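# Place bottles on ledges matching their cap colours

## Task

Put every bottle upright on the wall ledge whose label strip has the same colour as that bottle's cap, with the bottle's entire base resting on the ledge; a bottle that topples or is left leaning means failure.

## Robot and tools

Robot: a Rainbow Robotics RB-Y1. It has a two-wheeled base with rear casters, a folding torso (leg with ankle, knee, hip), a head with head_camera, and two arms, each with a parallel gripper and a wrist camera (left_wrist_camera, right_wrist_camera). The wrist camera cases stick out sideways and can strike things. The base is 0.58 m wide, reaches 0.10 m ahead of the wheel axle and 0.57 m behind it, and sweeps a 0.58 m radius circle when turning on the spot. It cannot drive sideways.

Frames: the base frame has its origin on the floor between the drive wheels, x forward, y left, z up, in metres. left_hand and right_hand are reported in it: the point between the finger pads, 0.03 m back from the fingertips; fingers point along the hand's -z, and close along its x. The odometry frame is the base frame as it stood when the scene began; base_odometry counts wheel turns only, so slip shows as motion and bumps may hide turns. Heading is in rad, left positive.

Tool move: one action per call, plus optional cameras (list of head_camera, left_wrist_camera, right_wrist_camera, or all) and blocking. Legal combinations: base and/or joints, optionally with min_time_s or contact_limits; or target alone or with min_time_s; or contact_limits alone. No action means just read state and images.
- base: a relative velocity command, not a position. {x_m_s, turn_rad_s, for_s}: forward speed in m/s (0.005 to 1.5 either sign, or 0), left turn rate in rad/s (0.02 to 1.509 either sign, or 0), duration 0.1 to 5 s. Omitted speeds are 0. Distance travelled is roughly speed times for_s; acceleration is 0.4 m/s² (turns 0.5 rad/s²), so short commands cover less. The base does not stop when it meets furniture.
- joints: one dictionary for the whole robot, keyed by joint name, each value an absolute target. Angles in rad, grippers in m (clear opening, 0 to 0.1). Ranges: torso_squat_rad 0 to 1.2, torso_shift_rad -0.3 to 0.6, torso_pitch_rad -0.2 to 1.4 (positive bows forward), torso_yaw_rad -1.5 to 1.5 (left positive; raise both arms sideways 0.2 rad or more first). Arms: shoulder_pitch -2.356 to 2.356 (negative swings forward/up), left_shoulder_roll_rad 0 to 3.141 and right_shoulder_roll_rad -3.141 to 0 (outward lift), shoulder_yaw -2.094 to 2.094, elbow -2.617 to 0.01 (negative bends), forearm_roll -3.141 to 3.141, wrist_pitch -1.57 to 1.919, hand_roll -2.705 to 2.705. head_pan_rad -0.523 to 0.523, head_tilt_rad -0.35 to 1.57 (positive looks down). Torso joints also obey combined limits: squat+shift <= 1.52; squat-shift+pitch <= 1.57; shift+0.5 pitch-0.4 squat <= 0.7; shift+0.3 pitch-0.5 squat <= 0.39; breaking one leaves them off_target.
- target: an absolute pose for one hand: side ("left" or "right"), x, y, z in metres in the base frame (-3 to 3), quat_wxyz in the format the hand lines print. It is solved once into joint angles, so the hand travels an arc; split long moves into short steps. It waits for earlier moves to end.
- min_time_s: 0.1 to 8 s, the shortest duration for arm, head and torso motions in that action.
- contact_limits: per gripper (left_gripper_m, right_gripper_m), a current cap in mA, 200 to 672.5, default 672.5, persisting until changed; lower means gentler squeeze.
- blocking: true (default) returns when everything rests; false returns in about 0.5 s while motion continues.

To grip, command an opening at least 0.005 m narrower than the object; the gripper then usually reports off_target, which is fine.

Other tools: wait(seconds 0 to 10, cameras) lets time pass and returns state, early if motions finish. stop(cameras) brakes all running motions; braked parts read "stopped". zoom_image(camera, region [x0,y0,x1,y1] in pixels, at most 504 by 504) enlarges part of that camera's latest image. finished_scene(scene) ends the scene; make no further calls after it in that reply, and only call it when the bottles will stay put unaided.

Results: "move" reads done or the worst status. Status words: reached/short (target pose within 10 mm and 2 degrees, or how far off), refused (nothing moved; later calls in that reply are skipped), off_target, not_followed / "joint command not followed" (collision check blocked an arm), contact_stop, time_out, limit_stop_at_<name> (self-collision guard or built-in limit), torque_fault (10 s halt), limit_stop_at_motor_heat. A stop you did not order cancels the remaining calls of that reply. on_its_own lists uncommanded behaviour. lidar_m: 12 distances in 30-degree sectors, first straight ahead then counter-clockwise, measured 0.23 m above the floor; "-" means nothing seen. motor_effort: wheel effort in percent, peak in brackets; above about 30 at rest suggests pushing on something. wheel_motors_off 1 means the wheels cut out after a stall. Joint torques, external torques, wrist force/torque (hand axes, uncalibrated offsets) and motor temperatures help judge contact and load. Camera calibration gives intrinsics and base-to-camera transforms; expect small errors, larger for wrist cameras.

Avoid: arms hitting or pressing each other (any part, including grippers and camera cases; keep shoulder rolls about 0.5 rad outward when both reach forward); driving fast into furniture; fast bends or stops with arms extended or loaded, which can tip the robot; loads over 3 kg per arm; dropping or tossing bottles, or knocking anything out of the work area; hard impacts or shoving; stretched or stalled arms for long (motors overheat at 80 °C). Loose items may occasionally get nudged by outside pushes, so check the bottles before finishing.

Each tool is called after "Call:" by a JSON object that holds its "name" and its "arguments", one argument or row to a line.

## Session

Call:
{"name": "move", "arguments": {

}}

Scene clock: 0.00 s.
Joint torques (N m): no reading
External joint torques (N m): no reading
Motor temperatures (°C): left_arm=[34 39 32 39 35 43 40] | right_arm=[33 36 34 35 35 34 43]
Wrist force (N): no reading
Wrist torque (N m): no reading
Wrist force, peak (N): no reading
base_odometry: x=+0.000 y=+0.000 heading=+0.000
lidar_m: 3.95 2.48 1.74 1.99 2.10 1.67 1.63 1.72 2.47 2.64 2.45 3.88
base_status: not commanded
joint_positions: torso_squat_rad=+0.350 torso_shift_rad=+0.000 torso_pitch_rad=+0.000 torso_yaw_rad=+0.000 left_shoulder_pitch_rad=-0.048 left_shoulder_roll_rad=+0.048 left_shoulder_yaw_rad=-0.029 left_elbow_rad=-0.126 left_forearm_roll_rad=+0.039 left_wrist_pitch_rad=+0.009 left_hand_roll_rad=-0.012 left_gripper_m=+0.100 right_shoulder_pitch_rad=-0.009 right_shoulder_roll_rad=-0.013 right_shoulder_yaw_rad=+0.007 right_elbow_rad=-0.267 right_forearm_roll_rad=-0.043 right_wrist_pitch_rad=+0.022 right_hand_roll_rad=-0.017 right_gripper_m=+0.100 head_pan_rad=+0.000 head_tilt_rad=+0.400
joint_status: not commanded
wheel_motors_off: 0
motor_effort: left_wheel=+1 right_wheel=-1
chest: x=-0.2280 y=-0.0002 z=+1.2475 quat_wxyz=(+1.000, +0.000, +0.000, +0.000) (m; base frame)
left_hand: x=-0.1340 y=+0.2540 z=+0.5691 quat_wxyz=(+0.996, +0.022, -0.081, -0.010) (m; base frame)
right_hand: x=-0.0969 y=-0.2280 z=+0.5737 quat_wxyz=(+0.992, -0.001, -0.127, -0.024) (m; base frame)
pictures: head_camera, left_wrist_camera, right_wrist_camera

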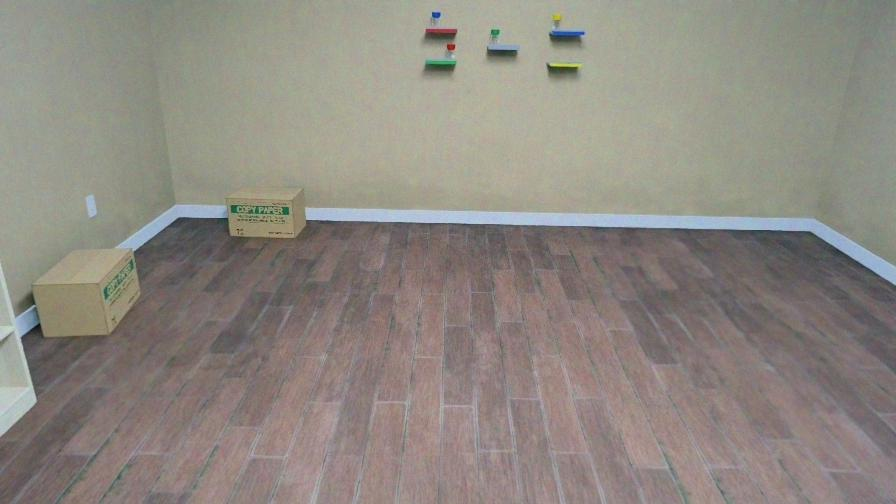

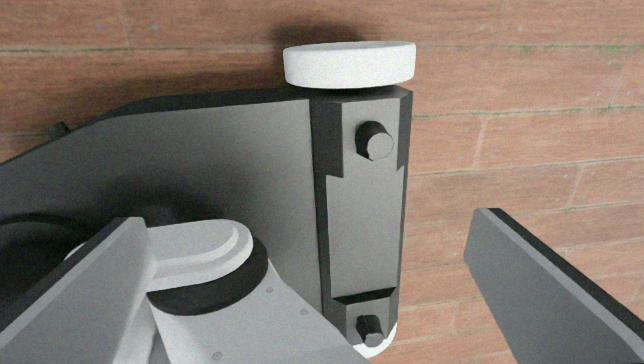

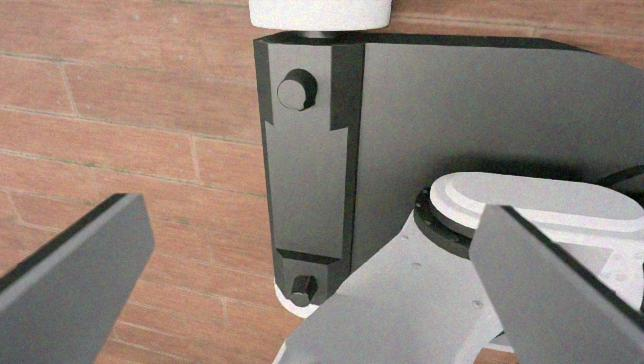

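Call:
{"name": "zoom_image", "arguments": {
  "camera": "head_camera",
  "region": [400, 0, 620, 90]
}}

Scaled by 2.291 from the camera's 896x504 image, which has a finer 1280x720 frame.

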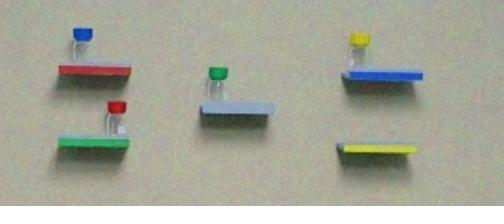

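Call:
{"name": "move", "arguments": {
  "base": {"turn_rad_s": -0.3, "for_s": 0.5},
  "joints": {"head_tilt_rad": 0.1},
  "cameras": ["head_camera"]
}}

Call:
{"name": "zoom_image", "arguments": {
  "camera": "head_camera",
  "region": [340, 60, 640, 220]
}}

Scene clock: 5.73 s.
Joint torques (N m): left_arm=[-2.84 2.24 -0.54 -0.56 -0.16 -0.54 0.29] | right_arm=[-2.8 -0.28 0.65 -1.17 0.07 -0.43 0.06]
External joint torques (N m): left_arm=[0.03 0.68 -0.63 0.07 -0.16 -0.1 0.3] | right_arm=[0.34 0.55 0.69 0.45 0 0.12 0.04]
Wrist force (N): left_arm=[0.1 0.9 -5.2] | right_arm=[1.6 -1.3 -5.3]
Wrist torque (N m): left_arm=[-0.23 0.09 -0.04] | right_arm=[0.13 -0.01 -0.19]
Wrist force, peak (N): left_arm=[-0.1 1.1 -5.5] | right_arm=[0.4 -2.5 -6.3]
move: done
base_odometry: x=+0.000 y=+0.000 heading=-0.124
lidar_m: 4.20 2.48 1.75 1.99 2.03 1.74 1.63 1.67 2.17 2.63 2.44 3.45
base_status: done (sent for 0.5 of 0.5 s)
joint_positions: torso_squat_rad=+0.350 torso_shift_rad=+0.000 torso_pitch_rad=+0.000 torso_yaw_rad=+0.000 left_shoulder_pitch_rad=-0.048 left_shoulder_roll_rad=+0.048 left_shoulder_yaw_rad=-0.029 left_elbow_rad=-0.126 left_forearm_roll_rad=+0.039 left_wrist_pitch_rad=+0.009 left_hand_roll_rad=-0.012 left_gripper_m=+0.100 right_shoulder_pitch_rad=-0.009 right_shoulder_roll_rad=-0.013 right_shoulder_yaw_rad=+0.007 right_elbow_rad=-0.267 right_forearm_roll_rad=-0.043 right_wrist_pitch_rad=+0.022 right_hand_roll_rad=-0.017 right_gripper_m=+0.100 head_pan_rad=+0.000 head_tilt_rad=+0.100
joint_status: all done
wheel_motors_off: 0
motor_effort: left_wheel=+3(28) right_wheel=-3(25)
chest: x=-0.2280 y=-0.0002 z=+1.2475 quat_wxyz=(+1.000, +0.000, +0.000, +0.000) (m; base frame)
left_hand: x=-0.1340 y=+0.2540 z=+0.5691 quat_wxyz=(+0.996, +0.022, -0.081, -0.010) (m; base frame)
right_hand: x=-0.0969 y=-0.2280 z=+0.5737 quat_wxyz=(+0.992, -0.001, -0.127, -0.024) (m; base frame)
pictures: head_camera
camera_calibration:
head_camera: T_world_to_cam=[[-0.0332007, -0.999317, 0.0162267, -0.0258285], [-0.0634788, -0.0140944, -0.997884, 1.48992], [0.997431, -0.0341605, -0.0629675, 0.239629], [0, 0, 0, 1]] pos_world=[-0.145292, 0.00337458, 1.50228]

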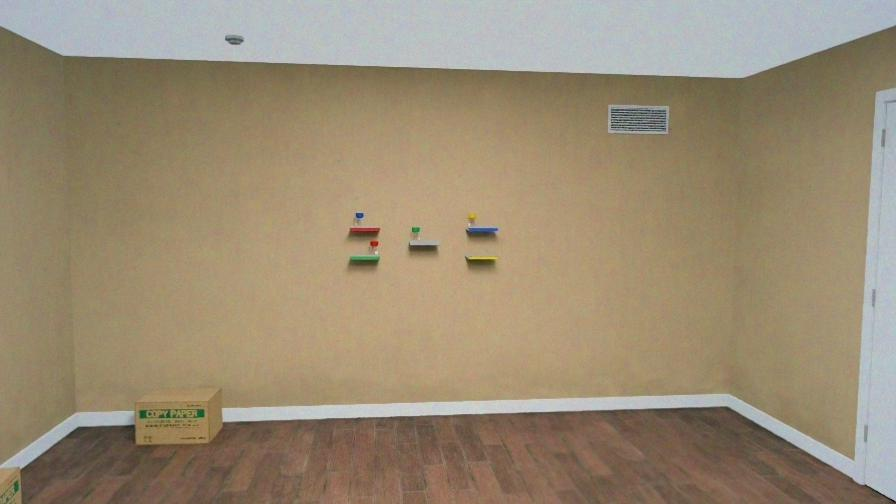

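Scaled by 1.680 from the camera's 896x504 image, which has a finer 1280x720 frame.

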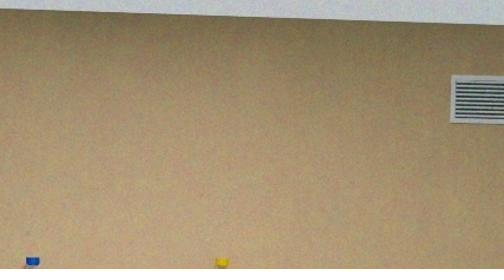

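Call:
{"name": "move", "arguments": {
  "base": {"x_m_s": 0.8, "for_s": 3.75},
  "cameras": ["head_camera"]
}}

Call:
{"name": "zoom_image", "arguments": {
  "camera": "head_camera",
  "region": [200, 150, 700, 450]
}}

Scene clock: 14.27 s.
Joint torques (N m): left_arm=[-2.59 2.6 -0.89 -0.58 -0.09 -0.56 0.22] | right_arm=[-2.09 -0.94 0.74 -0.95 0.09 -0.39 -0.01]
External joint torques (N m): left_arm=[0.28 1.04 -0.97 0.06 -0.09 -0.12 0.23] | right_arm=[1.06 -0.12 0.78 0.67 0.02 0.17 -0.02]
Wrist force (N): left_arm=[-0.2 0.8 -4.9] | right_arm=[1.5 -1.4 -5.0]
Wrist torque (N m): left_arm=[-0.19 0.06 -0.03] | right_arm=[0.12 -0.04 -0.20]
Wrist force, peak (N): left_arm=[0.1 1.1 -5.7] | right_arm=[1.1 -1.6 -6.5]
move: done
base_odometry: x=+2.990 y=-0.375 heading=-0.125
lidar_m: 1.22 1.24 1.51 1.87 1.87 2.47 4.63 3.72 2.52 2.38 1.89 1.30
base_status: done (sent for 3.77 of 3.77 s)
joint_positions: torso_squat_rad=+0.350 torso_shift_rad=+0.000 torso_pitch_rad=+0.000 torso_yaw_rad=+0.000 left_shoulder_pitch_rad=-0.048 left_shoulder_roll_rad=+0.048 left_shoulder_yaw_rad=-0.029 left_elbow_rad=-0.126 left_forearm_roll_rad=+0.039 left_wrist_pitch_rad=+0.009 left_hand_roll_rad=-0.012 left_gripper_m=+0.100 right_shoulder_pitch_rad=-0.009 right_shoulder_roll_rad=-0.013 right_shoulder_yaw_rad=+0.007 right_elbow_rad=-0.267 right_forearm_roll_rad=-0.043 right_wrist_pitch_rad=+0.022 right_hand_roll_rad=-0.017 right_gripper_m=+0.100 head_pan_rad=+0.000 head_tilt_rad=+0.100
joint_status: not commanded
wheel_motors_off: 0
motor_effort: left_wheel=-2(37) right_wheel=+1(29)
chest: x=-0.2280 y=-0.0002 z=+1.2475 quat_wxyz=(+1.000, +0.000, +0.000, +0.000) (m; base frame)
left_hand: x=-0.1339 y=+0.2540 z=+0.5691 quat_wxyz=(+0.996, +0.022, -0.081, -0.010) (m; base frame)
right_hand: x=-0.0968 y=-0.2280 z=+0.5738 quat_wxyz=(+0.992, -0.001, -0.127, -0.024) (m; base frame)
pictures: head_camera
camera_calibration:
head_camera: T_world_to_cam=[[-0.0332061, -0.999318, 0.0161303, -0.0256848], [-0.0635744, -0.0139946, -0.997879, 1.4899], [0.997425, -0.0341611, -0.0630664, 0.239776], [0, 0, 0, 1]] pos_world=[-0.145292, 0.00337435, 1.50228]

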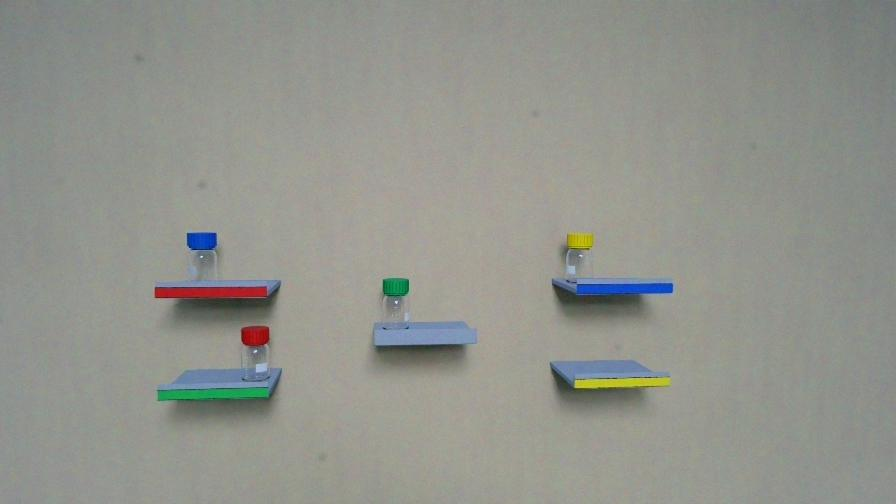

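Scaled by 1.008 from the camera's 896x504 image, which has a finer 1280x720 frame.

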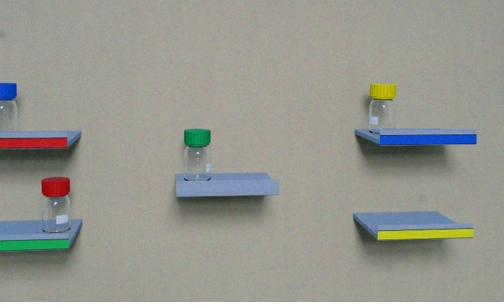

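Call:
{"name": "move", "arguments": {
  "base": {"turn_rad_s": 0.2, "for_s": 0.433},
  "joints": {"head_tilt_rad": 0.2},
  "cameras": ["head_camera"]
}}

Call:
{"name": "zoom_image", "arguments": {
  "camera": "head_camera",
  "region": [60, 150, 380, 390]
}}

Call:
{"name": "zoom_image", "arguments": {
  "camera": "head_camera",
  "region": [380, 150, 700, 390]
}}

Scene clock: 16.57 s.
Joint torques (N m): left_arm=[-2.6 2.83 -0.59 -0.33 -0.24 -0.35 0.17] | right_arm=[-2.71 -1.06 0.57 -1.02 0 -0.27 -0.15]
External joint torques (N m): left_arm=[0.27 1.26 -0.68 0.31 -0.24 0.09 0.17] | right_arm=[0.43 -0.24 0.61 0.6 -0.07 0.28 -0.16]
Wrist force (N): left_arm=[-0.1 1.2 -5.2] | right_arm=[0.9 -1.8 -5.1]
Wrist torque (N m): left_arm=[-0.26 0.05 -0.05] | right_arm=[0.20 -0.05 -0.19]
Wrist force, peak (N): left_arm=[0.2 0.8 -5.6] | right_arm=[2.0 -1.6 -6.3]
move: done
base_odometry: x=+2.990 y=-0.375 heading=-0.039
lidar_m: 1.21 1.27 1.50 1.86 1.89 2.90 4.62 3.41 2.47 2.38 1.72 1.27
base_status: done (sent for 0.43 of 0.43 s)
joint_positions: torso_squat_rad=+0.350 torso_shift_rad=+0.000 torso_pitch_rad=+0.000 torso_yaw_rad=+0.000 left_shoulder_pitch_rad=-0.048 left_shoulder_roll_rad=+0.048 left_shoulder_yaw_rad=-0.029 left_elbow_rad=-0.126 left_forearm_roll_rad=+0.039 left_wrist_pitch_rad=+0.009 left_hand_roll_rad=-0.012 left_gripper_m=+0.100 right_shoulder_pitch_rad=-0.009 right_shoulder_roll_rad=-0.013 right_shoulder_yaw_rad=+0.007 right_elbow_rad=-0.267 right_forearm_roll_rad=-0.043 right_wrist_pitch_rad=+0.022 right_hand_roll_rad=-0.017 right_gripper_m=+0.100 head_pan_rad=+0.000 head_tilt_rad=+0.200
joint_status: all done
wheel_motors_off: 0
motor_effort: left_wheel=-7(29) right_wheel=+1(21)
chest: x=-0.2280 y=-0.0003 z=+1.2475 quat_wxyz=(+1.000, +0.000, +0.000, +0.000) (m; base frame)
left_hand: x=-0.1339 y=+0.2540 z=+0.5691 quat_wxyz=(+0.996, +0.022, -0.081, -0.010) (m; base frame)
right_hand: x=-0.0968 y=-0.2280 z=+0.5737 quat_wxyz=(+0.992, -0.001, -0.127, -0.024) (m; base frame)
pictures: head_camera
camera_calibration:
head_camera: T_world_to_cam=[[-0.0313303, -0.999322, 0.0193469, -0.0300608], [-0.16285, -0.013994, -0.986552, 1.45307], [0.986153, -0.0340596, -0.162301, 0.381102], [0, 0, 0, 1]] pos_world=[-0.140135, 0.00327413, 1.49596]

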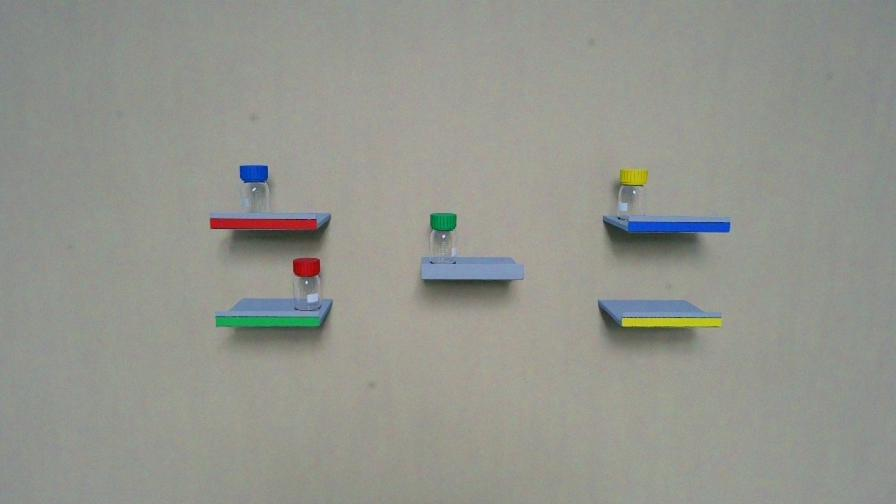

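Scaled by 1.575 from the camera's 896x504 image, which has a finer 1280x720 frame.

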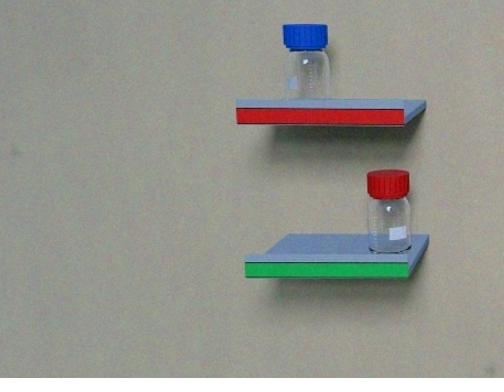

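Scaled by 1.575 from the camera's 896x504 image, which has a finer 1280x720 frame.

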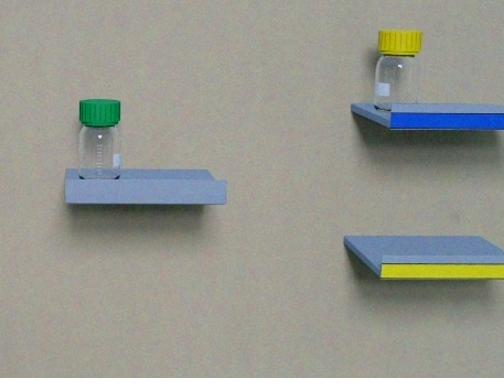

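Call:
{"name": "zoom_image", "arguments": {
  "camera": "head_camera",
  "region": [200, 240, 350, 340]
}}

Call:
{"name": "zoom_image", "arguments": {
  "camera": "head_camera",
  "region": [590, 270, 740, 340]
}}

Call:
{"name": "zoom_image", "arguments": {
  "camera": "head_camera",
  "region": [400, 200, 550, 300]
}}

Scaled by 3.360 from the camera's 896x504 image, which has a finer 1280x720 frame.

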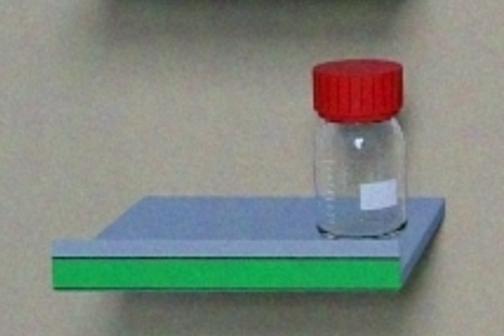

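Scaled by 3.360 from the camera's 896x504 image, which has a finer 1280x720 frame.

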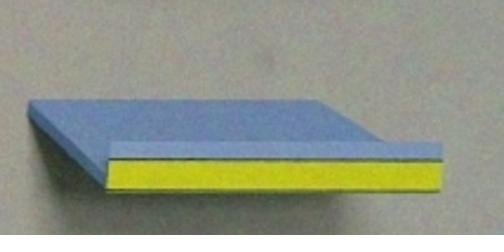

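Scaled by 3.360 from the camera's 896x504 image, which has a finer 1280x720 frame.

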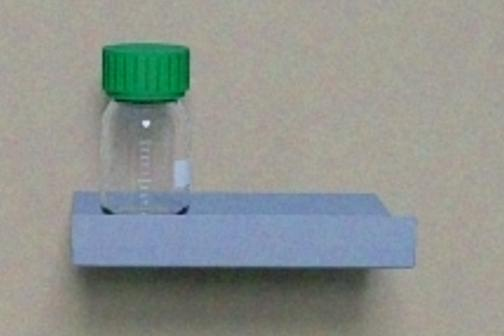

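Call:
{"name": "move", "arguments": {
  "target": {"side": "right", "x": 0.2, "y": -0.25, "z": 1.2, "quat_wxyz": [0.5, -0.5, -0.5, 0.5]},
  "min_time_s": 4,
  "cameras": ["all"]
}}

Scene clock: 31.13 s.
Joint torques (N m): left_arm=[-2.58 2.58 -0.92 -0.42 -0.2 -0.47 0.26] | right_arm=[-5.57 -5.82 -1.26 -8.21 0.52 -1.53 -0.03]
External joint torques (N m): left_arm=[0.28 1.01 -1.01 0.22 -0.2 -0.04 0.27] | right_arm=[1.76 -1.53 2.26 0.72 -0.16 0.29 -0.02]
Wrist force (N): left_arm=[-0.1 1.0 -5.0] | right_arm=[3.8 4.7 0.7]
Wrist torque (N m): left_arm=[-0.22 0.05 -0.02] | right_arm=[-0.25 0.17 -0.19]
Wrist force, peak (N): left_arm=[0.0 1.1 -5.6] | right_arm=[1.5 -0.9 -6.5]
move: done
base_odometry: x=+2.990 y=-0.375 heading=-0.039
lidar_m: 1.22 1.27 1.51 1.86 1.88 2.90 4.62 3.41 2.47 2.38 1.72 1.26
base_status: not commanded
joint_positions: torso_squat_rad=+0.350 torso_shift_rad=+0.000 torso_pitch_rad=+0.000 torso_yaw_rad=+0.000 left_shoulder_pitch_rad=-0.048 left_shoulder_roll_rad=+0.048 left_shoulder_yaw_rad=-0.029 left_elbow_rad=-0.126 left_forearm_roll_rad=+0.039 left_wrist_pitch_rad=+0.009 left_hand_roll_rad=-0.012 left_gripper_m=+0.100 right_shoulder_pitch_rad=+0.163 right_shoulder_roll_rad=-0.361 right_shoulder_yaw_rad=+0.080 right_elbow_rad=-2.461 right_forearm_roll_rad=+0.126 right_wrist_pitch_rad=+0.727 right_hand_roll_rad=+1.131 right_gripper_m=+0.100 head_pan_rad=+0.000 head_tilt_rad=+0.200
joint_status: all done
wheel_motors_off: 0
motor_effort: left_wheel=-8(8) right_wheel=+0(1)
chest: x=-0.2280 y=-0.0003 z=+1.2475 quat_wxyz=(+1.000, +0.000, +0.000, +0.000) (m; base frame)
left_hand: x=-0.1339 y=+0.2540 z=+0.5691 quat_wxyz=(+0.996, +0.022, -0.081, -0.010) (m; base frame)
right_hand: x=+0.1997 y=-0.2500 z=+1.2003 quat_wxyz=(+0.499, -0.502, -0.500, +0.499) (m; base frame)
right_hand_status: reached (checked arc, planned for 4.0 s): 0 mm and 0.3 deg off.
pictures: head_camera, left_wrist_camera, right_wrist_camera
camera_calibration:
head_camera: T_world_to_cam=[[-0.0313303, -0.999322, 0.0193469, -0.0300608], [-0.16285, -0.013994, -0.986552, 1.45307], [0.986153, -0.0340596, -0.162301, 0.381102], [0, 0, 0, 1]] pos_world=[-0.140135, 0.00327413, 1.49596]
left_wrist_camera: T_world_to_cam=[[0.980091, -0.0296511, 0.196322, 0.0259942], [-0.110694, -0.902459, 0.416312, 0.00476446], [0.164828, -0.429755, -0.887774, 0.710717], [0, 0, 0, 1]] pos_world=[-0.142096, 0.310505, 0.623869]
right_wrist_camera: T_world_to_cam=[[-0.0187299, -0.998444, 0.0525154, -0.313763], [-0.492813, -0.0364818, -0.86937, 1.15977], [0.869934, -0.0421635, -0.491363, 0.477692], [0, 0, 0, 1]] pos_world=[0.150112, -0.250823, 1.25947]

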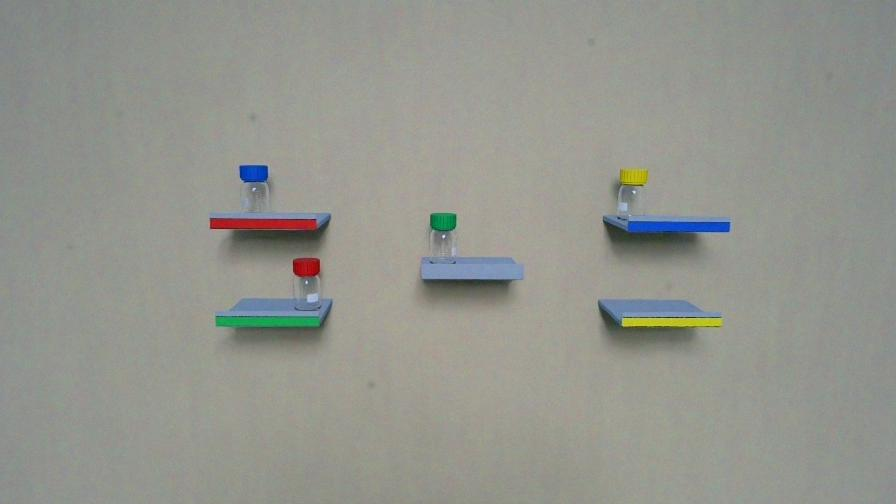

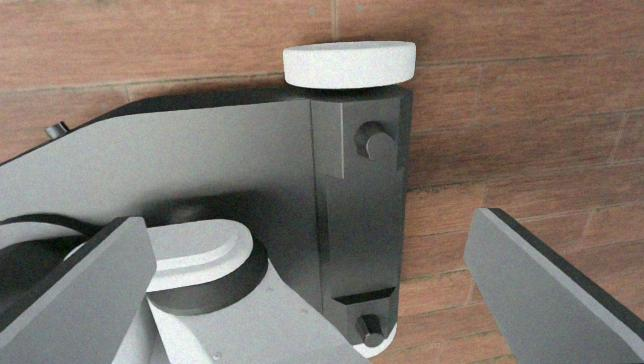

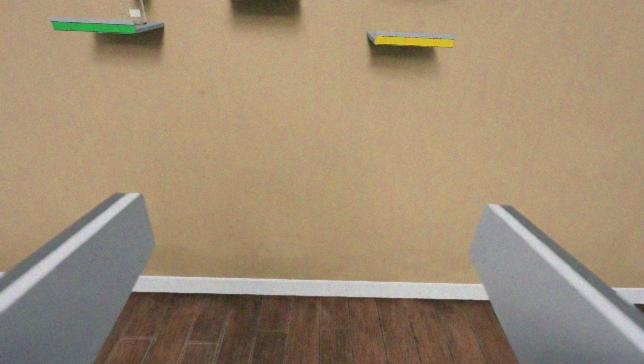

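Call:
{"name": "move", "arguments": {
  "joints": {"left_shoulder_roll_rad": 0.4},
  "min_time_s": 1.5
}}

Call:
{"name": "move", "arguments": {
  "joints": {"torso_yaw_rad": 1.2}
}}

Call:
{"name": "move", "arguments": {
  "target": {"side": "right", "x": 0.347, "y": 0.44, "z": 1.25, "quat_wxyz": [0.2706, -0.2706, -0.6533, 0.6533]},
  "min_time_s": 3,
  "cameras": ["all"]
}}

Scene clock: 38.83 s.
Joint torques (N m): left_arm=[-2.71 12.74 -0.13 -0.22 -0.1 -0.49 0.21] | right_arm=[-5.38 -5.36 -0.41 -8.21 0.73 -1.61 -0.01]
External joint torques (N m): left_arm=[0.21 1.06 -0.84 0.29 -0.14 -0.07 0.22] | right_arm=[1.95 -1.06 3.11 0.72 0.05 0.2 -0.01]
Wrist force (N): left_arm=[0.0 -1.5 -4.6] | right_arm=[2.3 4.5 0.1]
Wrist torque (N m): left_arm=[-0.07 0.08 -0.03] | right_arm=[-0.21 -0.05 -0.20]
Wrist force, peak (N): left_arm=[0.1 0.8 -5.6] | right_arm=[3.1 5.8 0.2]
move: done
base_odometry: x=+2.990 y=-0.375 heading=-0.039
lidar_m: 1.21 1.27 1.50 1.86 1.89 2.91 4.63 3.41 2.47 2.38 1.72 1.26
base_status: not commanded
joint_positions: torso_squat_rad=+0.350 torso_shift_rad=+0.000 torso_pitch_rad=+0.000 torso_yaw_rad=+0.000 left_shoulder_pitch_rad=-0.048 left_shoulder_roll_rad=+0.400 left_shoulder_yaw_rad=-0.029 left_elbow_rad=-0.126 left_forearm_roll_rad=+0.039 left_wrist_pitch_rad=+0.009 left_hand_roll_rad=-0.012 left_gripper_m=+0.100 right_shoulder_pitch_rad=+0.163 right_shoulder_roll_rad=-0.361 right_shoulder_yaw_rad=+0.080 right_elbow_rad=-2.461 right_forearm_roll_rad=+0.126 right_wrist_pitch_rad=+0.727 right_hand_roll_rad=+1.131 right_gripper_m=+0.100 head_pan_rad=+0.000 head_tilt_rad=+0.200
joint_status: all done
wheel_motors_off: 0
motor_effort: left_wheel=-8(8) right_wheel=+0(2)
chest: x=-0.2280 y=-0.0003 z=+1.2475 quat_wxyz=(+1.000, +0.000, +0.000, +0.000) (m; base frame)
left_hand: x=-0.1323 y=+0.5145 z=+0.6281 quat_wxyz=(+0.977, +0.197, -0.081, -0.016) (m; base frame)
right_hand: x=+0.1997 y=-0.2500 z=+1.2003 quat_wxyz=(+0.499, -0.502, -0.500, +0.499) (m; base frame)
pictures: none

Scene clock: 41.63 s.
Joint torques (N m): left_arm=[-3.72 12.69 0.12 -0.43 -0.24 -0.47 0.25] | right_arm=[-6.2 -5.56 -0.89 -8.17 0.48 -1.64 -0.04]
External joint torques (N m): left_arm=[-0.74 0.98 -0.59 0.09 -0.28 -0.05 0.26] | right_arm=[1.16 -1.28 2.63 0.75 -0.21 0.18 -0.03]
Wrist force (N): left_arm=[0.2 -1.1 -4.5] | right_arm=[2.9 4.6 1.1]
Wrist torque (N m): left_arm=[-0.10 0.10 -0.03] | right_arm=[-0.21 0.03 -0.17]
Wrist force, peak (N): left_arm=[0.1 -1.1 -4.9] | right_arm=[3.2 5.5 1.0]
move: done
base_odometry: x=+2.990 y=-0.375 heading=-0.039
lidar_m: 1.22 1.26 1.50 1.86 1.89 2.91 4.62 3.42 2.46 2.38 1.72 1.26
base_status: not commanded
joint_positions: torso_squat_rad=+0.350 torso_shift_rad=+0.000 torso_pitch_rad=+0.000 torso_yaw_rad=+1.200 left_shoulder_pitch_rad=-0.047 left_shoulder_roll_rad=+0.400 left_shoulder_yaw_rad=-0.029 left_elbow_rad=-0.126 left_forearm_roll_rad=+0.039 left_wrist_pitch_rad=+0.009 left_hand_roll_rad=-0.012 left_gripper_m=+0.100 right_shoulder_pitch_rad=+0.163 right_shoulder_roll_rad=-0.361 right_shoulder_yaw_rad=+0.080 right_elbow_rad=-2.461 right_forearm_roll_rad=+0.126 right_wrist_pitch_rad=+0.727 right_hand_roll_rad=+1.131 right_gripper_m=+0.100 head_pan_rad=+0.000 head_tilt_rad=+0.200
joint_status: all done
wheel_motors_off: 0
motor_effort: left_wheel=-8(9) right_wheel=+0(1)
chest: x=-0.2280 y=-0.0003 z=+1.2475 quat_wxyz=(+0.825, +0.000, +0.000, +0.565) (m; base frame)
left_hand: x=-0.6727 y=+0.2756 z=+0.6279 quat_wxyz=(+0.815, +0.208, +0.044, +0.539) (m; base frame)
right_hand: x=+0.1597 y=+0.3079 z=+1.2006 quat_wxyz=(+0.130, -0.132, -0.696, +0.693) (m; base frame)
pictures: none

Scene clock: 44.97 s.
Joint torques (N m): left_arm=[-3.42 12.4 0.23 -0.52 -0.09 -0.48 0.26] | right_arm=[-20.89 -8.04 -2.4 -8.23 0.74 -1.45 -0.31]
External joint torques (N m): left_arm=[-0.45 0.7 -0.48 0.01 -0.13 -0.06 0.27] | right_arm=[-0.55 0.55 -1.02 1.29 -0.02 0.31 -0.3]
Wrist force (N): left_arm=[0.2 -1.4 -4.4] | right_arm=[3.1 4.8 0.8]
Wrist torque (N m): left_arm=[-0.07 0.10 -0.04] | right_arm=[-0.26 0.04 -0.03]
Wrist force, peak (N): left_arm=[0.2 -1.3 -4.8] | right_arm=[3.4 5.5 0.9]
move: done
base_odometry: x=+2.990 y=-0.375 heading=-0.039
lidar_m: 1.21 1.26 1.50 1.86 1.89 2.90 4.63 3.41 2.48 2.38 1.73 1.27
base_status: not commanded
joint_positions: torso_squat_rad=+0.350 torso_shift_rad=+0.000 torso_pitch_rad=+0.000 torso_yaw_rad=+1.200 left_shoulder_pitch_rad=-0.047 left_shoulder_roll_rad=+0.400 left_shoulder_yaw_rad=-0.029 left_elbow_rad=-0.126 left_forearm_roll_rad=+0.039 left_wrist_pitch_rad=+0.009 left_hand_roll_rad=-0.012 left_gripper_m=+0.100 right_shoulder_pitch_rad=-0.603 right_shoulder_roll_rad=-0.266 right_shoulder_yaw_rad=-0.205 right_elbow_rad=-1.580 right_forearm_roll_rad=+0.435 right_wrist_pitch_rad=+0.733 right_hand_roll_rad=+1.068 right_gripper_m=+0.100 head_pan_rad=+0.000 head_tilt_rad=+0.200
joint_status: all done
wheel_motors_off: 0
motor_effort: left_wheel=-8(8) right_wheel=+0(1)
chest: x=-0.2280 y=-0.0003 z=+1.2475 quat_wxyz=(+0.825, +0.000, +0.000, +0.565) (m; base frame)
left_hand: x=-0.6727 y=+0.2756 z=+0.6279 quat_wxyz=(+0.815, +0.208, +0.044, +0.539) (m; base frame)
right_hand: x=+0.3464 y=+0.4392 z=+1.2500 quat_wxyz=(+0.270, -0.270, -0.653, +0.654) (m; base frame)
right_hand_status: reached (checked arc, planned for 3.0 s): 1 mm and 0.1 deg off.
pictures: head_camera, left_wrist_camera, right_wrist_camera
camera_calibration:
head_camera: T_world_to_cam=[[0.920081, -0.39123, 0.019738, 0.186523], [-0.0452854, -0.15628, -0.986674, 1.47992], [0.389101, 0.906927, -0.161507, 0.244229], [0, 0, 0, 1]] pos_world=[-0.199628, 0.082757, 1.49596]
left_wrist_camera: T_world_to_cam=[[0.430571, 0.883842, 0.182842, -0.0697476], [0.889555, -0.449831, 0.0796493, 0.699621], [0.152645, 0.128353, -0.979911, 0.756842], [0, 0, 0, 1]] pos_world=[-0.707849, 0.279214, 0.698666]
right_wrist_camera: T_world_to_cam=[[0.694756, -0.717352, 0.0521518, 0.00438993], [-0.324885, -0.377687, -0.867065, 1.38931], [0.641688, 0.585456, -0.495457, 0.212054], [0, 0, 0, 1]] pos_world=[0.312243, 0.403725, 1.30946]

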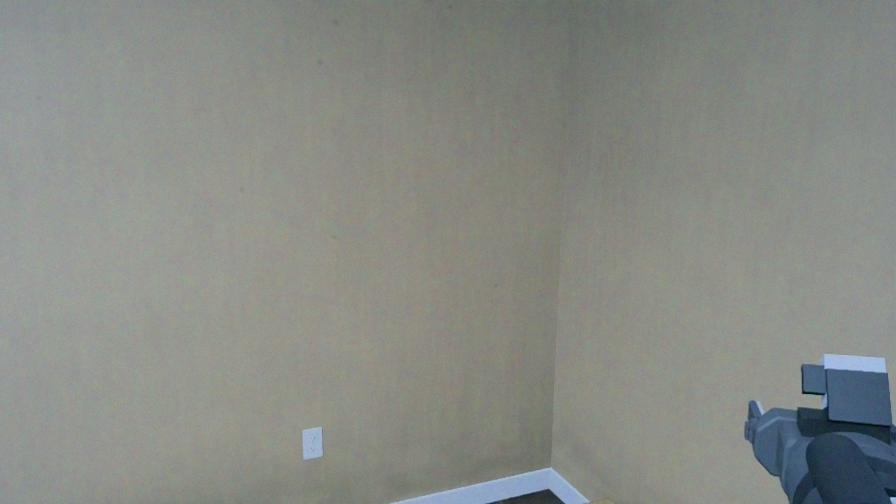

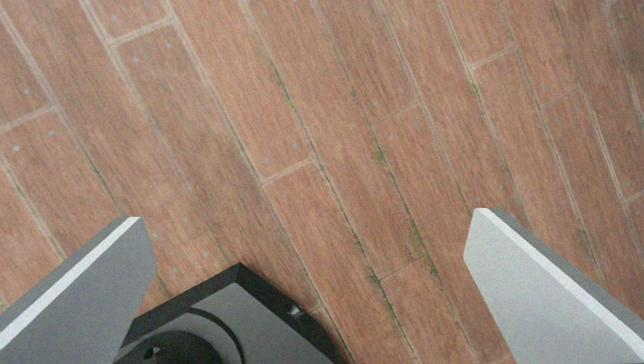

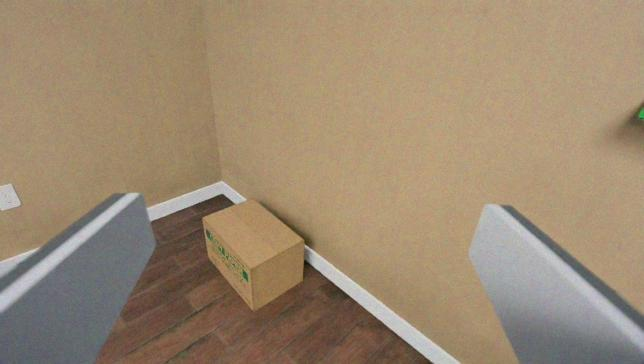

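Call:
{"name": "move", "arguments": {
  "target": {"side": "right", "x": 0.347, "y": 0.44, "z": 1.25, "quat_wxyz": [0.4056, -0.4056, -0.5792, 0.5792]},
  "min_time_s": 2
}}

Call:
{"name": "move", "arguments": {
  "target": {"side": "right", "x": 0.347, "y": 0.44, "z": 1.25, "quat_wxyz": [0.5, -0.5, -0.5, 0.5]},
  "min_time_s": 2
}}

Call:
{"name": "move", "arguments": {
  "target": {"side": "right", "x": 0.2, "y": 0.44, "z": 1.25, "quat_wxyz": [0.5, -0.5, -0.5, 0.5]},
  "min_time_s": 2
}}

Scene clock: 47.93 s.
Joint torques (N m): left_arm=[-3.64 12.67 -0.14 -0.52 -0.14 -0.39 0.18] | right_arm=[-23.09 -6.48 -0.17 -8.44 1.32 -0.81 -0.03]
External joint torques (N m): left_arm=[-0.67 0.96 -0.85 0 -0.18 0.03 0.18] | right_arm=[0.13 0.47 -1.71 1.12 -0.09 0.3 -0.02]
Wrist force (N): left_arm=[0.1 -1.3 -4.7] | right_arm=[3.0 4.4 0.1]
Wrist torque (N m): left_arm=[-0.07 0.08 -0.05] | right_arm=[-0.23 0.07 -0.03]
Wrist force, peak (N): left_arm=[0.2 -1.3 -4.8] | right_arm=[3.4 5.2 0.7]
move: done
base_odometry: x=+2.990 y=-0.375 heading=-0.039
lidar_m: 1.21 1.26 1.50 1.86 1.89 2.91 4.62 3.41 2.47 2.38 1.72 1.26
base_status: not commanded
joint_positions: torso_squat_rad=+0.350 torso_shift_rad=+0.000 torso_pitch_rad=+0.000 torso_yaw_rad=+1.200 left_shoulder_pitch_rad=-0.047 left_shoulder_roll_rad=+0.400 left_shoulder_yaw_rad=-0.029 left_elbow_rad=-0.126 left_forearm_roll_rad=+0.039 left_wrist_pitch_rad=+0.009 left_hand_roll_rad=-0.012 left_gripper_m=+0.100 right_shoulder_pitch_rad=-0.863 right_shoulder_roll_rad=-0.078 right_shoulder_yaw_rad=-0.256 right_elbow_rad=-1.215 right_forearm_roll_rad=+1.230 right_wrist_pitch_rad=+0.956 right_hand_roll_rad=+0.586 right_gripper_m=+0.100 head_pan_rad=+0.000 head_tilt_rad=+0.200
joint_status: all done
wheel_motors_off: 0
motor_effort: left_wheel=-8(9) right_wheel=+0(2)
chest: x=-0.2280 y=-0.0003 z=+1.2475 quat_wxyz=(+0.825, +0.000, +0.000, +0.565) (m; base frame)
left_hand: x=-0.6727 y=+0.2756 z=+0.6279 quat_wxyz=(+0.815, +0.208, +0.044, +0.539) (m; base frame)
right_hand: x=+0.3468 y=+0.4398 z=+1.2505 quat_wxyz=(+0.404, -0.405, -0.580, +0.580) (m; base frame)
right_hand_status: reached (checked arc, planned for 2.0 s): 1 mm and 0.2 deg off.
pictures: none

Scene clock: 50.27 s.
Joint torques (N m): left_arm=[-3.4 12.73 0.22 -0.42 0.07 -0.52 0.25] | right_arm=[-25.37 -9.93 3.99 -7.7 1.69 0 0.06]
External joint torques (N m): left_arm=[-0.43 1.03 -0.49 0.1 0.03 -0.1 0.25] | right_arm=[1.17 -0.73 2.13 1.59 -0.22 0 0.07]
Wrist force (N): left_arm=[0.2 -1.1 -4.4] | right_arm=[3.3 4.5 0.2]
Wrist torque (N m): left_arm=[-0.09 0.10 -0.03] | right_arm=[-0.21 0.07 0.00]
Wrist force, peak (N): left_arm=[0.3 -1.2 -4.9] | right_arm=[4.6 4.5 0.6]
move: done
base_odometry: x=+2.990 y=-0.375 heading=-0.039
lidar_m: 1.21 1.26 1.51 1.86 1.89 2.91 4.62 3.40 2.47 2.38 1.72 1.27
base_status: not commanded
joint_positions: torso_squat_rad=+0.350 torso_shift_rad=+0.000 torso_pitch_rad=+0.000 torso_yaw_rad=+1.200 left_shoulder_pitch_rad=-0.047 left_shoulder_roll_rad=+0.400 left_shoulder_yaw_rad=-0.029 left_elbow_rad=-0.126 left_forearm_roll_rad=+0.039 left_wrist_pitch_rad=+0.009 left_hand_roll_rad=-0.012 left_gripper_m=+0.100 right_shoulder_pitch_rad=-1.345 right_shoulder_roll_rad=-0.169 right_shoulder_yaw_rad=-0.251 right_elbow_rad=-0.267 right_forearm_roll_rad=+1.505 right_wrist_pitch_rad=+1.279 right_hand_roll_rad=-0.003 right_gripper_m=+0.100 head_pan_rad=+0.000 head_tilt_rad=+0.200
joint_status: all done
wheel_motors_off: 0
motor_effort: left_wheel=-8(9) right_wheel=+1(1)
chest: x=-0.2280 y=-0.0003 z=+1.2475 quat_wxyz=(+0.825, +0.000, +0.000, +0.565) (m; base frame)
left_hand: x=-0.6727 y=+0.2756 z=+0.6279 quat_wxyz=(+0.815, +0.208, +0.044, +0.539) (m; base frame)
right_hand: x=+0.3468 y=+0.4394 z=+1.2500 quat_wxyz=(+0.493, -0.490, -0.507, +0.510) (m; base frame)
right_hand_status: reached (checked arc, as near as the solve gets, planned for 2.0 s): 1 mm and 2.0 deg off.
pictures: none

Scene clock: 52.60 s.
Joint torques (N m): left_arm=[-3.47 12.91 0.24 -0.62 -0.09 -0.49 0.3] | right_arm=[-22.17 -7.09 0.62 -6.53 1.77 -0.11 0.19]
External joint torques (N m): left_arm=[-0.5 1.21 -0.47 -0.1 -0.13 -0.06 0.31] | right_arm=[2.49 -0.56 1.63 0.58 -0.2 0.1 0.2]
Wrist force (N): left_arm=[0.1 -1.0 -4.6] | right_arm=[3.1 4.5 0.8]
Wrist torque (N m): left_arm=[-0.13 0.07 -0.04] | right_arm=[-0.29 0.04 -0.22]
Wrist force, peak (N): left_arm=[0.5 -1.2 -4.9] | right_arm=[3.9 5.7 0.0]
move: done
base_odometry: x=+2.990 y=-0.375 heading=-0.039
lidar_m: 1.21 1.26 1.50 1.86 1.89 2.91 4.62 3.41 2.47 2.38 1.73 1.27
base_status: not commanded
joint_positions: torso_squat_rad=+0.350 torso_shift_rad=+0.000 torso_pitch_rad=+0.000 torso_yaw_rad=+1.200 left_shoulder_pitch_rad=-0.047 left_shoulder_roll_rad=+0.400 left_shoulder_yaw_rad=-0.029 left_elbow_rad=-0.126 left_forearm_roll_rad=+0.039 left_wrist_pitch_rad=+0.009 left_hand_roll_rad=-0.012 left_gripper_m=+0.100 right_shoulder_pitch_rad=-1.272 right_shoulder_roll_rad=-0.031 right_shoulder_yaw_rad=+0.386 right_elbow_rad=-0.587 right_forearm_roll_rad=+0.996 right_wrist_pitch_rad=+1.762 right_hand_roll_rad=+0.106 right_gripper_m=+0.100 head_pan_rad=+0.000 head_tilt_rad=+0.200
joint_status: all done
wheel_motors_off: 0
motor_effort: left_wheel=-8(9) right_wheel=+0(2)
chest: x=-0.2280 y=-0.0003 z=+1.2475 quat_wxyz=(+0.825, +0.000, +0.000, +0.565) (m; base frame)
left_hand: x=-0.6727 y=+0.2756 z=+0.6279 quat_wxyz=(+0.815, +0.208, +0.044, +0.539) (m; base frame)
right_hand: x=+0.1999 y=+0.4398 z=+1.2502 quat_wxyz=(+0.502, -0.502, -0.499, +0.498) (m; base frame)
right_hand_status: reached (checked arc, planned for 2.0 s): 0 mm and 0.4 deg off.
pictures: none

Call:
{"name": "move", "arguments": {
  "joints": {"head_pan_rad": -0.5, "head_tilt_rad": 0.5},
  "cameras": ["head_camera", "right_wrist_camera"]
}}

Call:
{"name": "zoom_image", "arguments": {
  "camera": "head_camera",
  "region": [448, 100, 896, 504]
}}

Scene clock: 55.73 s.
Joint torques (N m): left_arm=[-3.4 12.63 -0.15 -0.59 -0.19 -0.57 0.27] | right_arm=[-21.59 -6.67 0.56 -6.35 1.71 -0.01 0.34]
External joint torques (N m): left_arm=[-0.43 0.93 -0.86 -0.06 -0.23 -0.15 0.28] | right_arm=[3.07 -0.14 1.58 0.75 -0.26 0.2 0.35]
Wrist force (N): left_arm=[0.4 -1.3 -4.4] | right_arm=[3.2 4.4 1.2]
Wrist torque (N m): left_arm=[-0.08 0.13 -0.04] | right_arm=[-0.22 0.08 -0.19]
Wrist force, peak (N): left_arm=[0.2 -1.3 -4.8] | right_arm=[3.0 5.3 0.9]
move: done
base_odometry: x=+2.990 y=-0.375 heading=-0.039
lidar_m: 1.21 1.27 1.50 1.86 1.89 2.91 4.63 3.41 2.48 2.38 1.73 1.26
base_status: not commanded
joint_positions: torso_squat_rad=+0.350 torso_shift_rad=+0.000 torso_pitch_rad=+0.000 torso_yaw_rad=+1.200 left_shoulder_pitch_rad=-0.047 left_shoulder_roll_rad=+0.400 left_shoulder_yaw_rad=-0.029 left_elbow_rad=-0.126 left_forearm_roll_rad=+0.039 left_wrist_pitch_rad=+0.009 left_hand_roll_rad=-0.012 left_gripper_m=+0.100 right_shoulder_pitch_rad=-1.272 right_shoulder_roll_rad=-0.031 right_shoulder_yaw_rad=+0.386 right_elbow_rad=-0.587 right_forearm_roll_rad=+0.996 right_wrist_pitch_rad=+1.762 right_hand_roll_rad=+0.106 right_gripper_m=+0.100 head_pan_rad=-0.500 head_tilt_rad=+0.500
joint_status: all done
wheel_motors_off: 0
motor_effort: left_wheel=-8(8) right_wheel=+1(1)
chest: x=-0.2280 y=-0.0003 z=+1.2475 quat_wxyz=(+0.825, +0.000, +0.000, +0.565) (m; base frame)
left_hand: x=-0.6727 y=+0.2756 z=+0.6279 quat_wxyz=(+0.815, +0.208, +0.044, +0.539) (m; base frame)
right_hand: x=+0.1999 y=+0.4398 z=+1.2502 quat_wxyz=(+0.502, -0.502, -0.499, +0.498) (m; base frame)
pictures: head_camera, right_wrist_camera
camera_calibration:
head_camera: T_world_to_cam=[[0.625489, -0.779738, 0.0277809, 0.117892], [-0.332475, -0.298577, -0.894602, 1.28633], [0.70585, 0.550327, -0.446, 0.732911], [0, 0, 0, 1]] pos_world=[-0.163392, 0.0726535, 1.47436]
right_wrist_camera: T_world_to_cam=[[-0.0237054, -0.998429, 0.0507721, 0.375559], [-0.495712, -0.032364, -0.867883, 1.22541], [0.868163, -0.0457419, -0.494166, 0.536486], [0, 0, 0, 1]] pos_world=[0.150595, 0.439168, 1.30956]

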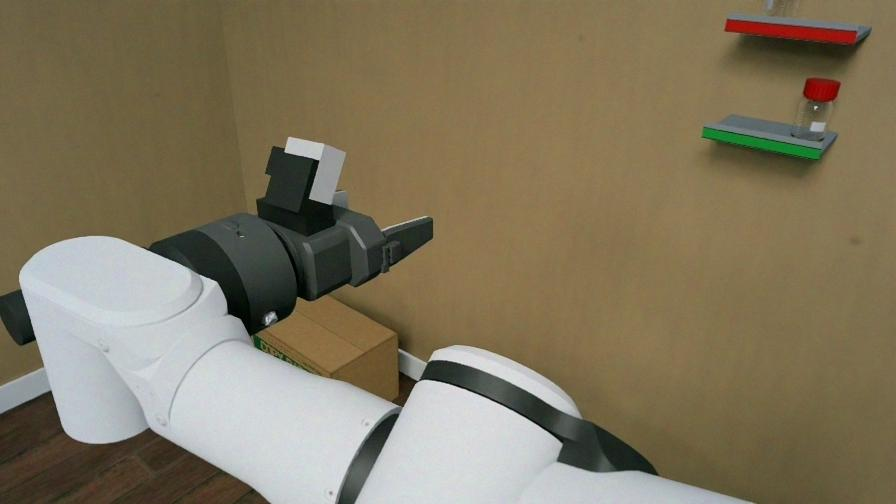

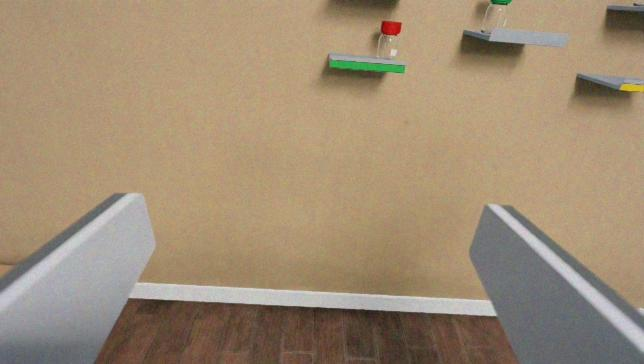

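Scaled by 1.125 from the camera's 896x504 image, which has a finer 1280x720 frame.

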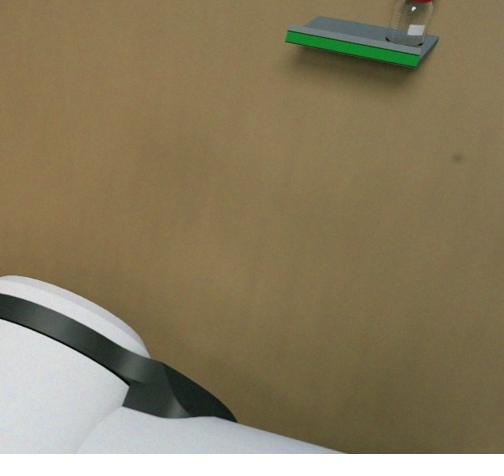

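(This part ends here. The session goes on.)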